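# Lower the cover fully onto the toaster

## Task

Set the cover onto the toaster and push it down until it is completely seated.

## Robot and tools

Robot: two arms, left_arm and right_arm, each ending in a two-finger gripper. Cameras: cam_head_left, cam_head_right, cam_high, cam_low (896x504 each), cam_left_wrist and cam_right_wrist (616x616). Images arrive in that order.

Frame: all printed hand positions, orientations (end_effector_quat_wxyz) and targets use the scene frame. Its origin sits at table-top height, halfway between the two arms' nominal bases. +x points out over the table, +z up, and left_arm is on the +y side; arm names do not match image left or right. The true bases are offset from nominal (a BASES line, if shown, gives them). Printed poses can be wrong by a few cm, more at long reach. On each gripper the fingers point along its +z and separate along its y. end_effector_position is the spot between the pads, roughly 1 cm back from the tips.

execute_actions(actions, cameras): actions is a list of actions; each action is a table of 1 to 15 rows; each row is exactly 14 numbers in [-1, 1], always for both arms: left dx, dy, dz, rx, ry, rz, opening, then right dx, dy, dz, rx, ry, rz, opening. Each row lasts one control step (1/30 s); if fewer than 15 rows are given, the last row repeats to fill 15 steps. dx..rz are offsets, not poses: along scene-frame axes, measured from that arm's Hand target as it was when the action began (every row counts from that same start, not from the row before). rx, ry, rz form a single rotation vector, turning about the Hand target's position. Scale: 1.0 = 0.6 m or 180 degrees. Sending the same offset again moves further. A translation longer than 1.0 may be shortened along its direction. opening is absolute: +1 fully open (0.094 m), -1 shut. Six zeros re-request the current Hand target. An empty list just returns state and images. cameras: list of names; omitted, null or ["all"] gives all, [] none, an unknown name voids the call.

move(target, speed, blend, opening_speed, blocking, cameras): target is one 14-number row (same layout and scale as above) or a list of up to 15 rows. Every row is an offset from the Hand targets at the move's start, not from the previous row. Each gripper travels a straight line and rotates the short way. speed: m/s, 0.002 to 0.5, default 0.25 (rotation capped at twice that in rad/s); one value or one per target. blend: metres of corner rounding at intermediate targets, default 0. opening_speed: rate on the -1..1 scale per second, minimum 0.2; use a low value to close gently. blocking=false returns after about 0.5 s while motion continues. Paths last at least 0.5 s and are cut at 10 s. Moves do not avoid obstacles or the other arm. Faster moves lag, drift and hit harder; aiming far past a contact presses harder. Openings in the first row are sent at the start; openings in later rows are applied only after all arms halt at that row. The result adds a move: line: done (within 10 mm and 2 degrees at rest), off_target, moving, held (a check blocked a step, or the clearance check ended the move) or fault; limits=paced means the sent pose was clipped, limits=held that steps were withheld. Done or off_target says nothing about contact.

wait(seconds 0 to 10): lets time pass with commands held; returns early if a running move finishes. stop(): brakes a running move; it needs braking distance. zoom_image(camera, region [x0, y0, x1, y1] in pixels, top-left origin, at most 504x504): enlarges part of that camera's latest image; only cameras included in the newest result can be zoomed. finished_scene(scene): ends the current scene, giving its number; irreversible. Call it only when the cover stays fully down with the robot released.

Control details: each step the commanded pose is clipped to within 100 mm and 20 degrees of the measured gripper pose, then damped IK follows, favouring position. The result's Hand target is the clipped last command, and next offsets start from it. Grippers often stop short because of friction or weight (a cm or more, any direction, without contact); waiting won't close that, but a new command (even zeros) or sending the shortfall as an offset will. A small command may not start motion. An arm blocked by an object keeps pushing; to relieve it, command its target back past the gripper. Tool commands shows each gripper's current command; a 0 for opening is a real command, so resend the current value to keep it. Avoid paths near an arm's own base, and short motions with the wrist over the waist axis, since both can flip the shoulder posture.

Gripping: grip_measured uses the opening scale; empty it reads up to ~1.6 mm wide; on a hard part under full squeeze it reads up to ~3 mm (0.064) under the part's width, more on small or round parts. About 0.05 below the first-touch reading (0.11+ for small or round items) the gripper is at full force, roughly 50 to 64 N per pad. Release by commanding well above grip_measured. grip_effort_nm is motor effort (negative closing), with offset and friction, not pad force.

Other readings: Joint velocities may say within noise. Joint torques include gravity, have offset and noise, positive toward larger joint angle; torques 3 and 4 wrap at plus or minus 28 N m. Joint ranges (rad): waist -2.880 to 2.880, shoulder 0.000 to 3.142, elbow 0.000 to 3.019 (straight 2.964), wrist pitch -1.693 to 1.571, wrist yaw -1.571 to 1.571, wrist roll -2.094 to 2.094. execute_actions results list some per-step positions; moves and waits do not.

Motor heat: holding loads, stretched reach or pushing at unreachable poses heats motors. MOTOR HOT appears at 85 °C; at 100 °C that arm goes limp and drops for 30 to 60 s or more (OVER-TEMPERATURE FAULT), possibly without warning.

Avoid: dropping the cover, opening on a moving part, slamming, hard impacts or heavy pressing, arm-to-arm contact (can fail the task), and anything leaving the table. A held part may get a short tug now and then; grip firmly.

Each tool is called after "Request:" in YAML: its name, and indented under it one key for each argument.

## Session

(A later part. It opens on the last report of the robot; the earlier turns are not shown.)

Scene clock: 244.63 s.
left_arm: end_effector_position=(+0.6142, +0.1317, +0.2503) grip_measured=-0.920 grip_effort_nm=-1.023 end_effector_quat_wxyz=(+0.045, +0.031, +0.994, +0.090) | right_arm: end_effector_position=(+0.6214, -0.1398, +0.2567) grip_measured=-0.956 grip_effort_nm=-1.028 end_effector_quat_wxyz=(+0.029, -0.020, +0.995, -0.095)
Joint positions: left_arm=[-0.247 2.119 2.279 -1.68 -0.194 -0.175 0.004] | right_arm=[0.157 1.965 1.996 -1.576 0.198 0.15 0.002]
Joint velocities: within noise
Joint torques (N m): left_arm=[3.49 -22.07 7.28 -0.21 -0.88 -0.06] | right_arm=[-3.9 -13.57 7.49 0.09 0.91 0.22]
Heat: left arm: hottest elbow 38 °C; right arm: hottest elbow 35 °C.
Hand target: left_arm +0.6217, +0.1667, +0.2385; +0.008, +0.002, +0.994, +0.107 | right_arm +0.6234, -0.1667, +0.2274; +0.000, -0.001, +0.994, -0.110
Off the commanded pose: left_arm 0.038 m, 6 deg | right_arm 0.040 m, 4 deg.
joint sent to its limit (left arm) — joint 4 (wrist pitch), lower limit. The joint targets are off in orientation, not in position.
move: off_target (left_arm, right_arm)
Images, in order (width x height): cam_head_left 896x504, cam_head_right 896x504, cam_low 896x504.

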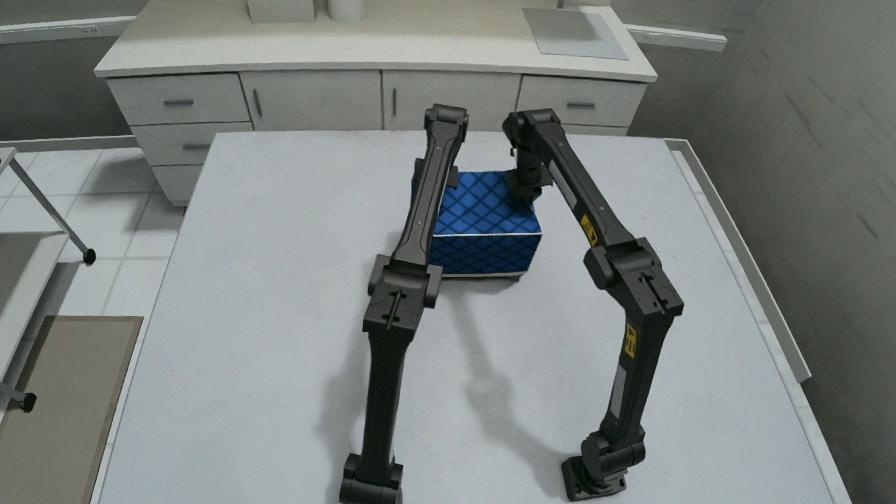

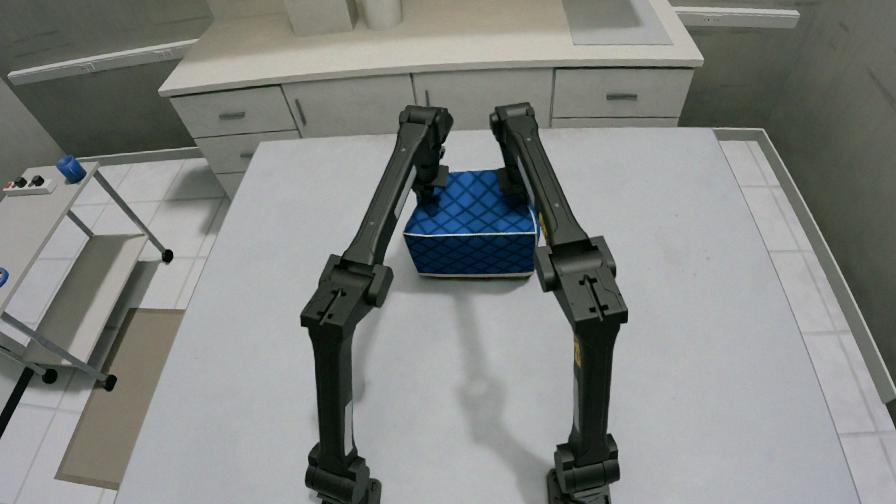

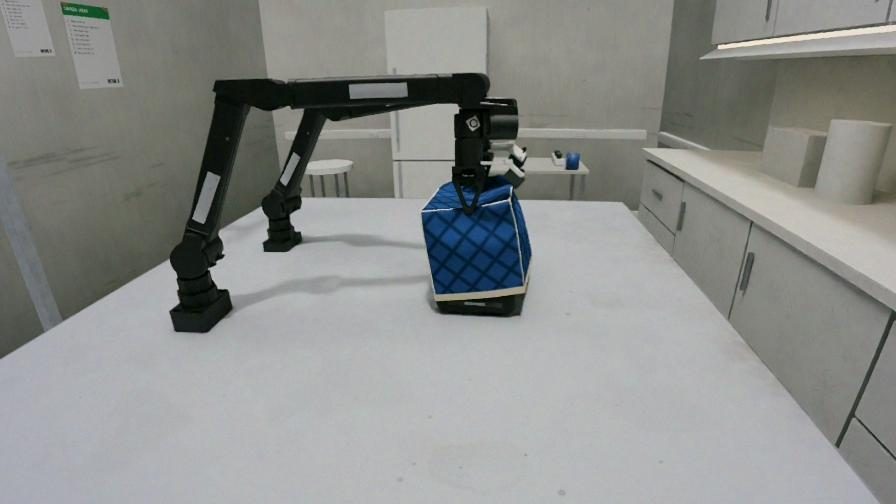

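Request:
move:
  target:
    - [0,0,-0.01,0,0,0,-1,0,0,-0.01,0,0,0,-1]
    - [0,0,-0.005,0,0,0,0.2,0,0,-0.005,0,0,0,0.2]
  speed: 0.05
  opening_speed: 1

Request:
move:
  target: [0,0,0.14,0,0,0,0.2,0,0,0.16,0,0,0,0.2]
  speed: 0.12

Scene clock: 254.83 s.
left_arm: end_effector_position=(+0.6191, +0.1619, +0.2450) grip_measured=+0.197 grip_effort_nm=0.110 end_effector_quat_wxyz=(+0.039, +0.010, +0.994, +0.100) | right_arm: end_effector_position=(+0.6253, -0.1606, +0.2480) grip_measured=+0.197 grip_effort_nm=0.095 end_effector_quat_wxyz=(+0.026, -0.006, +0.994, -0.104)
Joint positions: left_arm=[-0.206 2.125 2.274 -1.68 -0.212 -0.177 0.056] | right_arm=[0.126 1.973 1.985 -1.563 0.214 0.15 0.056]
Joint velocities: within noise
Joint torques (N m): left_arm=[0.15 -22.36 7.73 -0.23 -0.27 -0.04] | right_arm=[-1.67 -14.27 7.99 -0.1 0.35 0.22]
Heat: left arm: hottest elbow 38 °C; right arm: hottest shoulder 34 °C.
Hand target: left_arm +0.6217, +0.1668, +0.2354; +0.008, +0.002, +0.994, +0.107 | right_arm +0.6235, -0.1669, +0.2242; +0.000, -0.001, +0.994, -0.110
Off the commanded pose: left_arm 0.011 m, 4 deg | right_arm 0.024 m, 3 deg.
joint sent to its limit (left arm) — joint 4 (wrist pitch), lower limit. The joint targets still meet the commanded pose.
move: off_target (left_arm, right_arm); target 2's new opening was sent with right_arm's hand 0.039 m and 4 deg from that target

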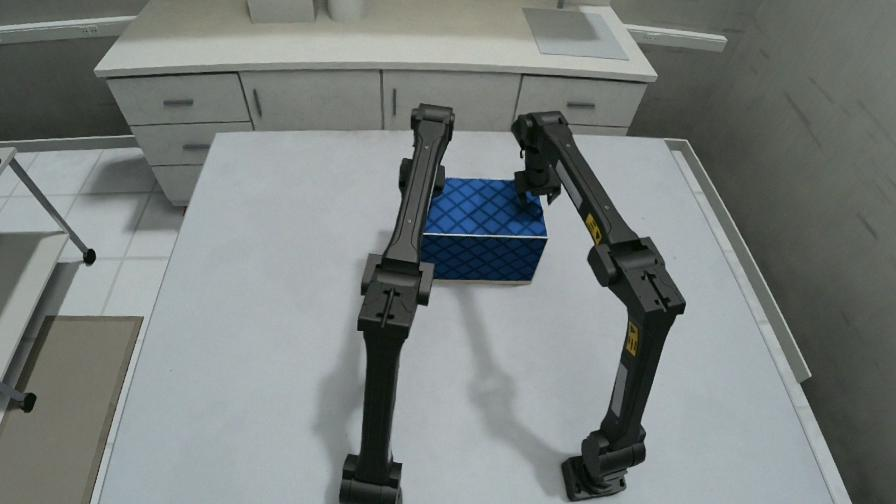

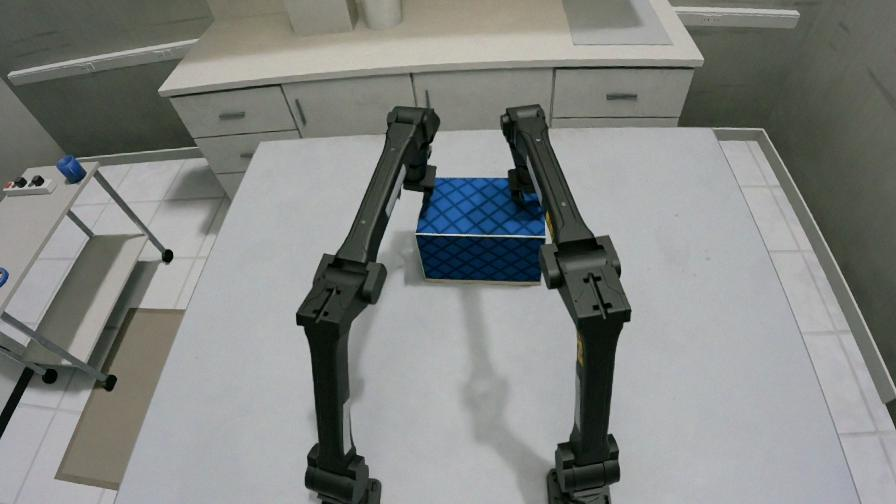

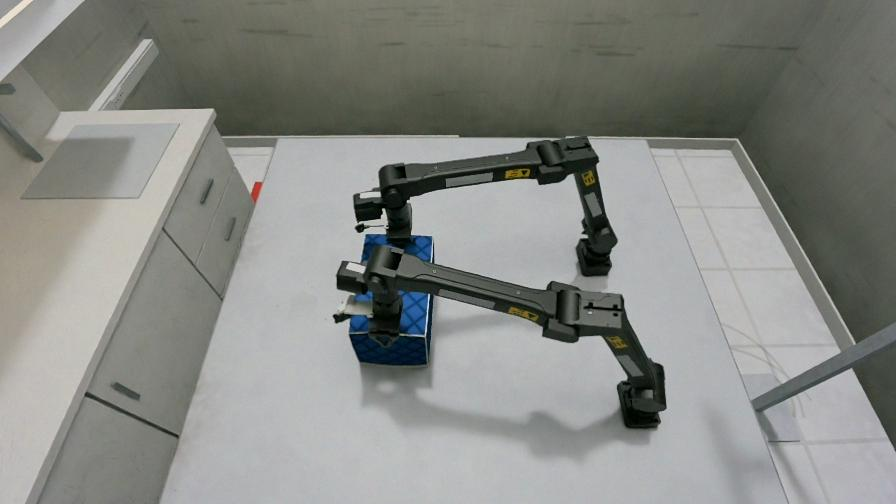

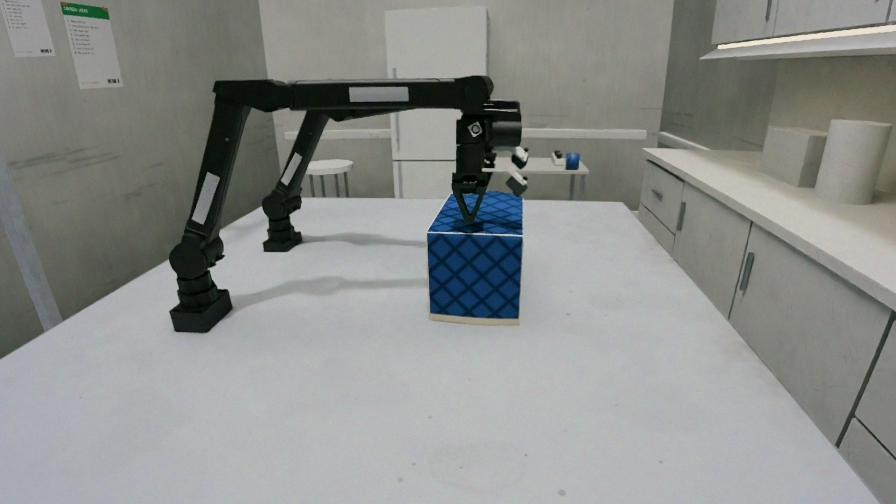

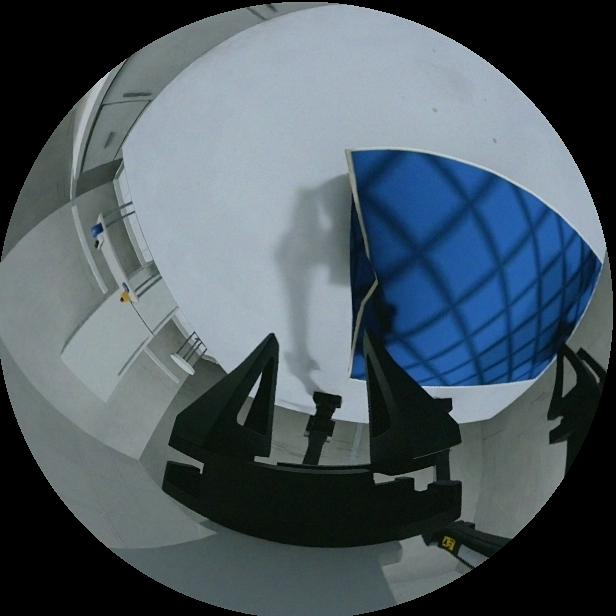

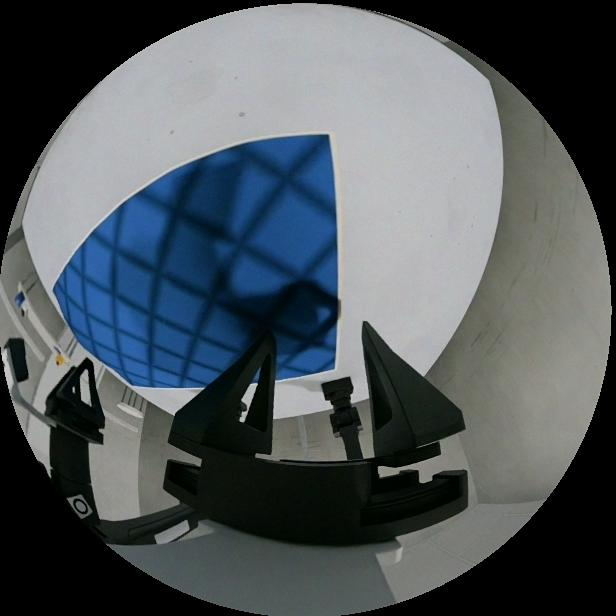

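Scene clock: 256.30 s.
left_arm: end_effector_position=(+0.6180, +0.1629, +0.2905) grip_measured=+0.198 grip_effort_nm=0.095 end_effector_quat_wxyz=(+0.079, +0.012, +0.992, +0.095) | right_arm: end_effector_position=(+0.6149, -0.1628, +0.2858) grip_measured=+0.198 grip_effort_nm=0.090 end_effector_quat_wxyz=(+0.018, -0.007, +0.994, -0.106)
Joint positions: left_arm=[-0.206 2.073 2.304 -1.68 -0.217 -0.163 0.056] | right_arm=[0.126 1.959 2.061 -1.671 0.216 0.15 0.056]
Joint velocities: within noise
Joint torques (N m): left_arm=[1.08 -24.47 10.24 -0.12 -0.27 0.13] | right_arm=[-1.61 -17.44 14.06 -0.12 0.36 -0.02]
Heat: left arm: hottest elbow 38 °C; right arm: hottest shoulder 34 °C.
Hand target: left_arm +0.6217, +0.1668, +0.3192; +0.008, +0.002, +0.994, +0.107 | right_arm +0.6234, -0.1669, +0.3202; +0.000, -0.001, +0.994, -0.110
Off the commanded pose: left_arm 0.029 m, 8 deg | right_arm 0.036 m, 2 deg.
joint sent to its limit (left arm) — joint 4 (wrist pitch), lower limit. The joint targets are off in orientation, not in position.
joint sent to its limit (right arm) — joint 4 (wrist pitch), lower limit. The joint targets are off in orientation, not in position.
move: off_target (left_arm, right_arm)

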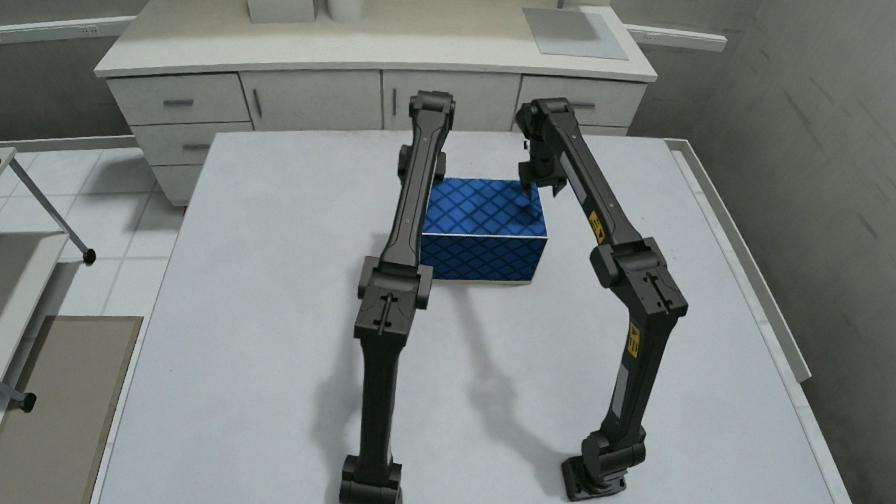

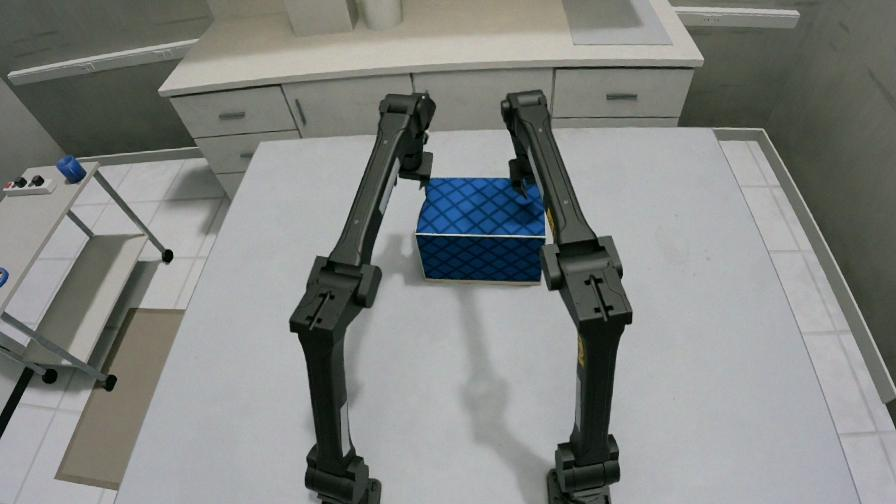

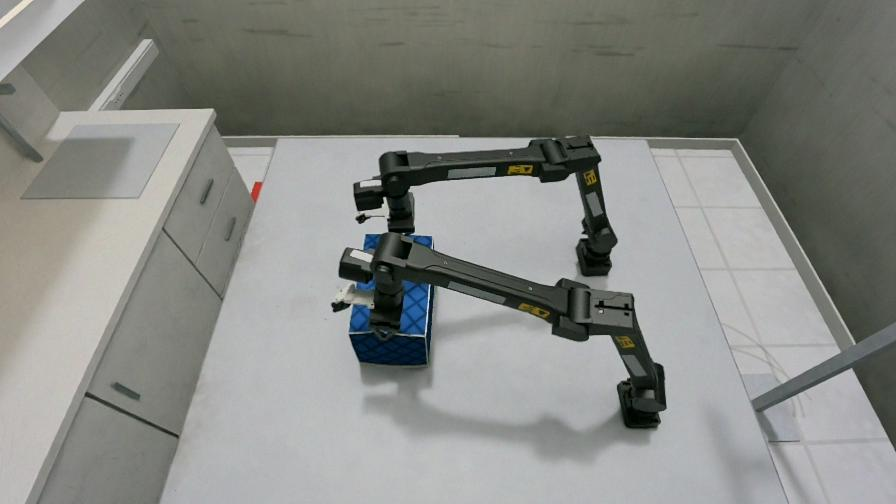

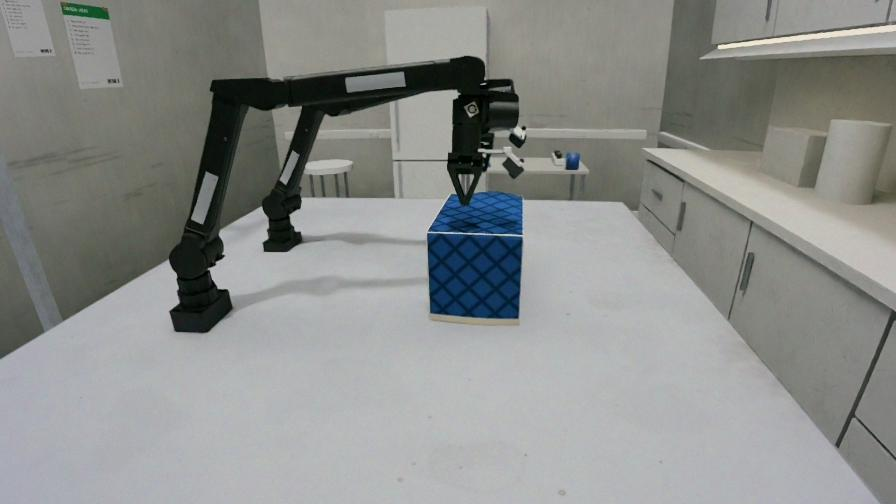

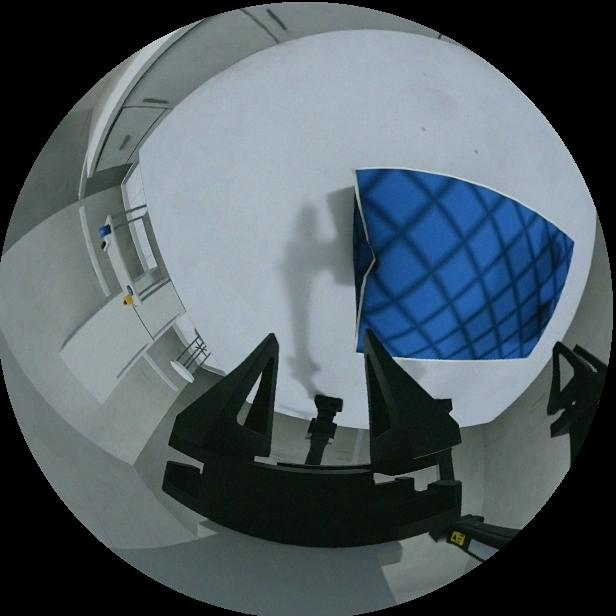

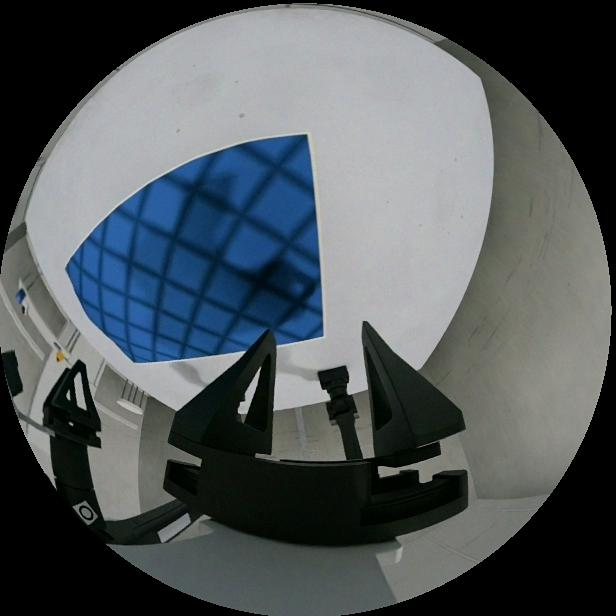

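Request:
zoom_image:
  camera: "cam_low"
  region: [400, 180, 560, 350]

Request:
zoom_image:
  camera: "cam_head_right"
  region: [380, 160, 580, 310]

Scaled by 2.965.

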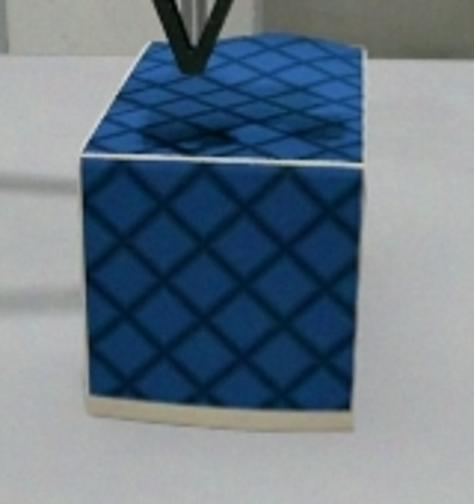

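Scaled by 2.520.

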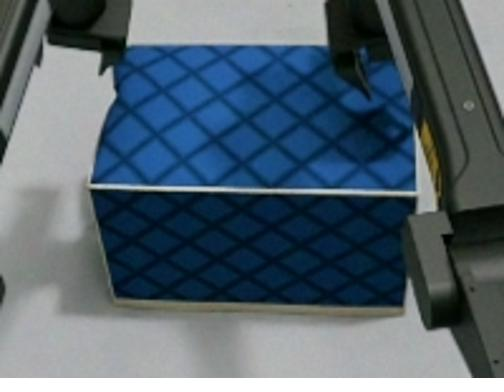

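Request:
move:
  target: [-0.05,0.2,0.1,0,0,0,0,-0.05,-0.2,0.1,0,0,0,0]
  speed: 0.25
  cameras: ["cam_low","cam_head_left","cam_high","cam_head_right"]

Request:
zoom_image:
  camera: "cam_head_left"
  region: [380, 160, 580, 310]

Request:
zoom_image:
  camera: "cam_high"
  region: [310, 210, 470, 390]

Request:
zoom_image:
  camera: "cam_low"
  region: [400, 270, 560, 350]

Scene clock: 267.50 s.
left_arm: end_effector_position=(+0.5944, +0.2887, +0.3728) grip_measured=+0.002 grip_effort_nm=-0.085 end_effector_quat_wxyz=(+0.120, +0.006, +0.987, +0.110) | right_arm: end_effector_position=(+0.5914, -0.2894, +0.3677) grip_measured=+0.002 grip_effort_nm=-0.105 end_effector_quat_wxyz=(+0.066, +0.001, +0.991, -0.113)
Joint positions: left_arm=[-0.018 1.928 2.282 -1.68 -0.22 0.027 0.047] | right_arm=[-0.082 1.817 2.061 -1.671 0.22 -0.06 0.047]
Joint velocities: within noise
Joint torques (N m): left_arm=[-0.21 -21.95 7.47 0.05 -0.26 0.11] | right_arm=[-0.5 -14.74 11.44 0.12 0.35 -0.02]
Heat: left arm: hottest elbow 37 °C; right arm: hottest shoulder 36 °C.
Hand target: left_arm +0.5917, +0.2867, +0.3793; +0.008, +0.002, +0.994, +0.107 | right_arm +0.5935, -0.2869, +0.3803; +0.000, -0.001, +0.994, -0.110
Off the commanded pose: left_arm 0.007 m, 13 deg | right_arm 0.013 m, 8 deg.
joint sent to its limit (left arm) — joint 4 (wrist pitch), lower limit. The joint targets are off in orientation, not in position.
joint sent to its limit (right arm) — joint 4 (wrist pitch), lower limit. The joint targets are off in orientation, not in position.
move: off_target (left_arm, right_arm)
Images, in order (width x height): cam_head_left 896x504, cam_head_right 896x504, cam_high 896x504, cam_low 896x504.

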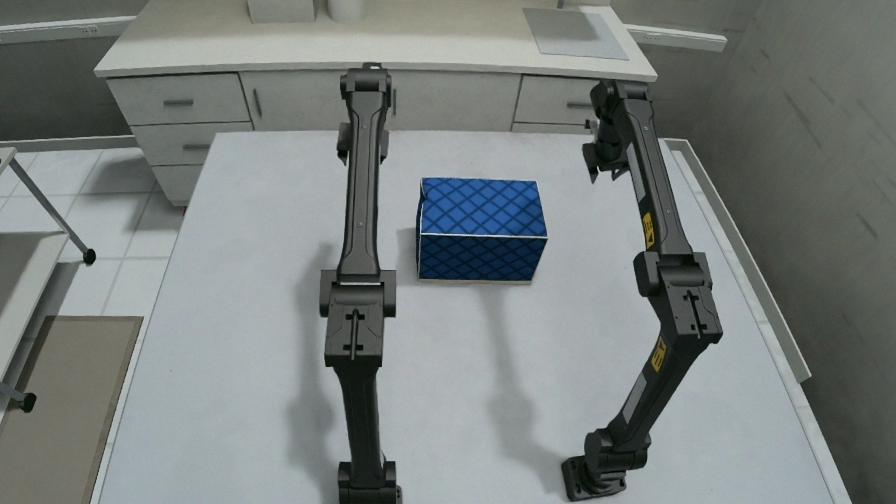

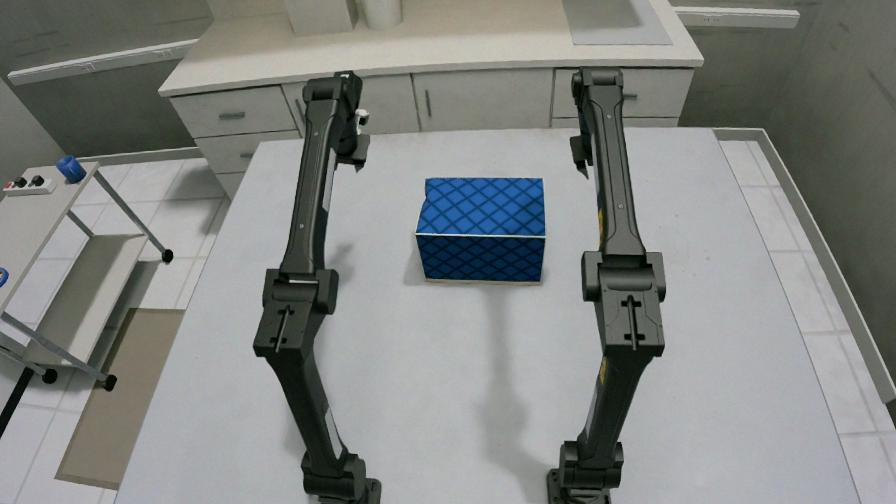

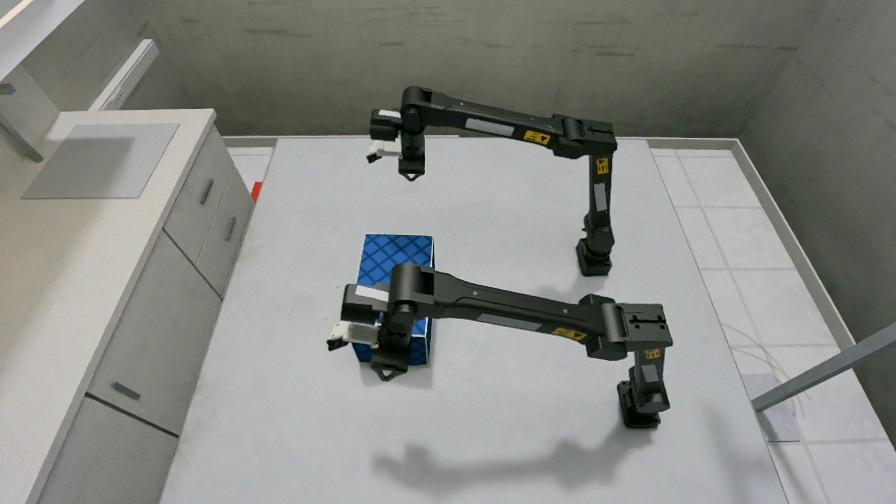

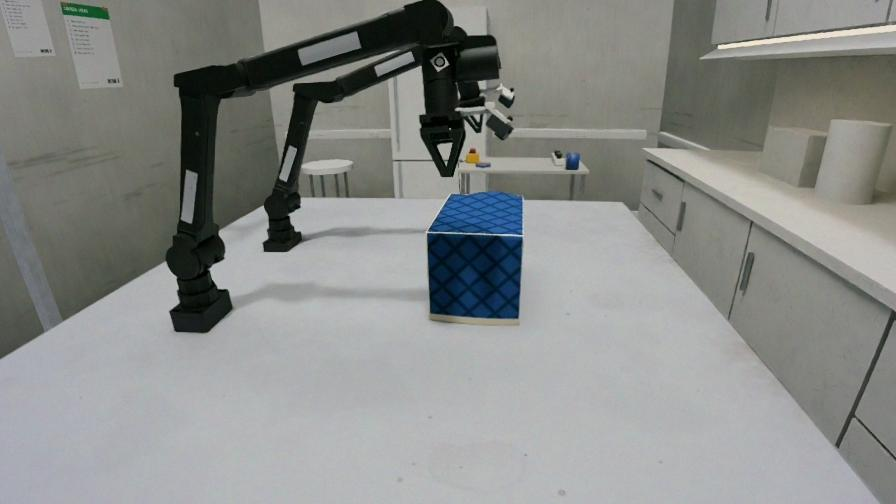

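Scaled by 2.520.

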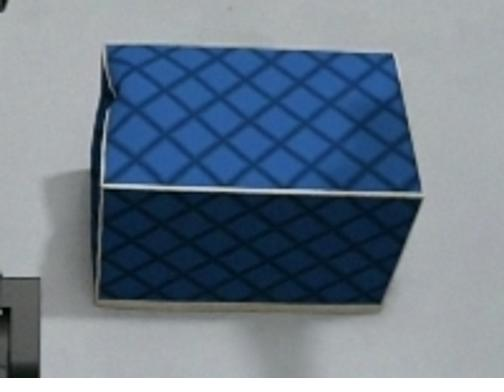

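Scaled by 2.800.

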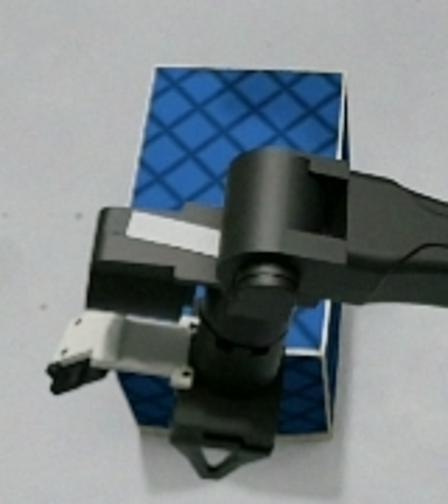

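Scaled by 3.150.

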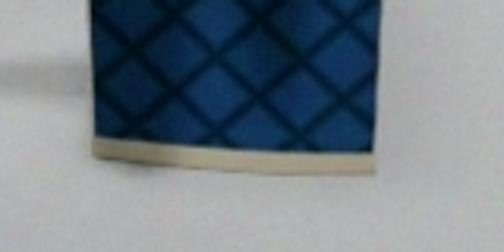

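Request:
finished_scene:
  scene: 1

The scene is finished: the task was done.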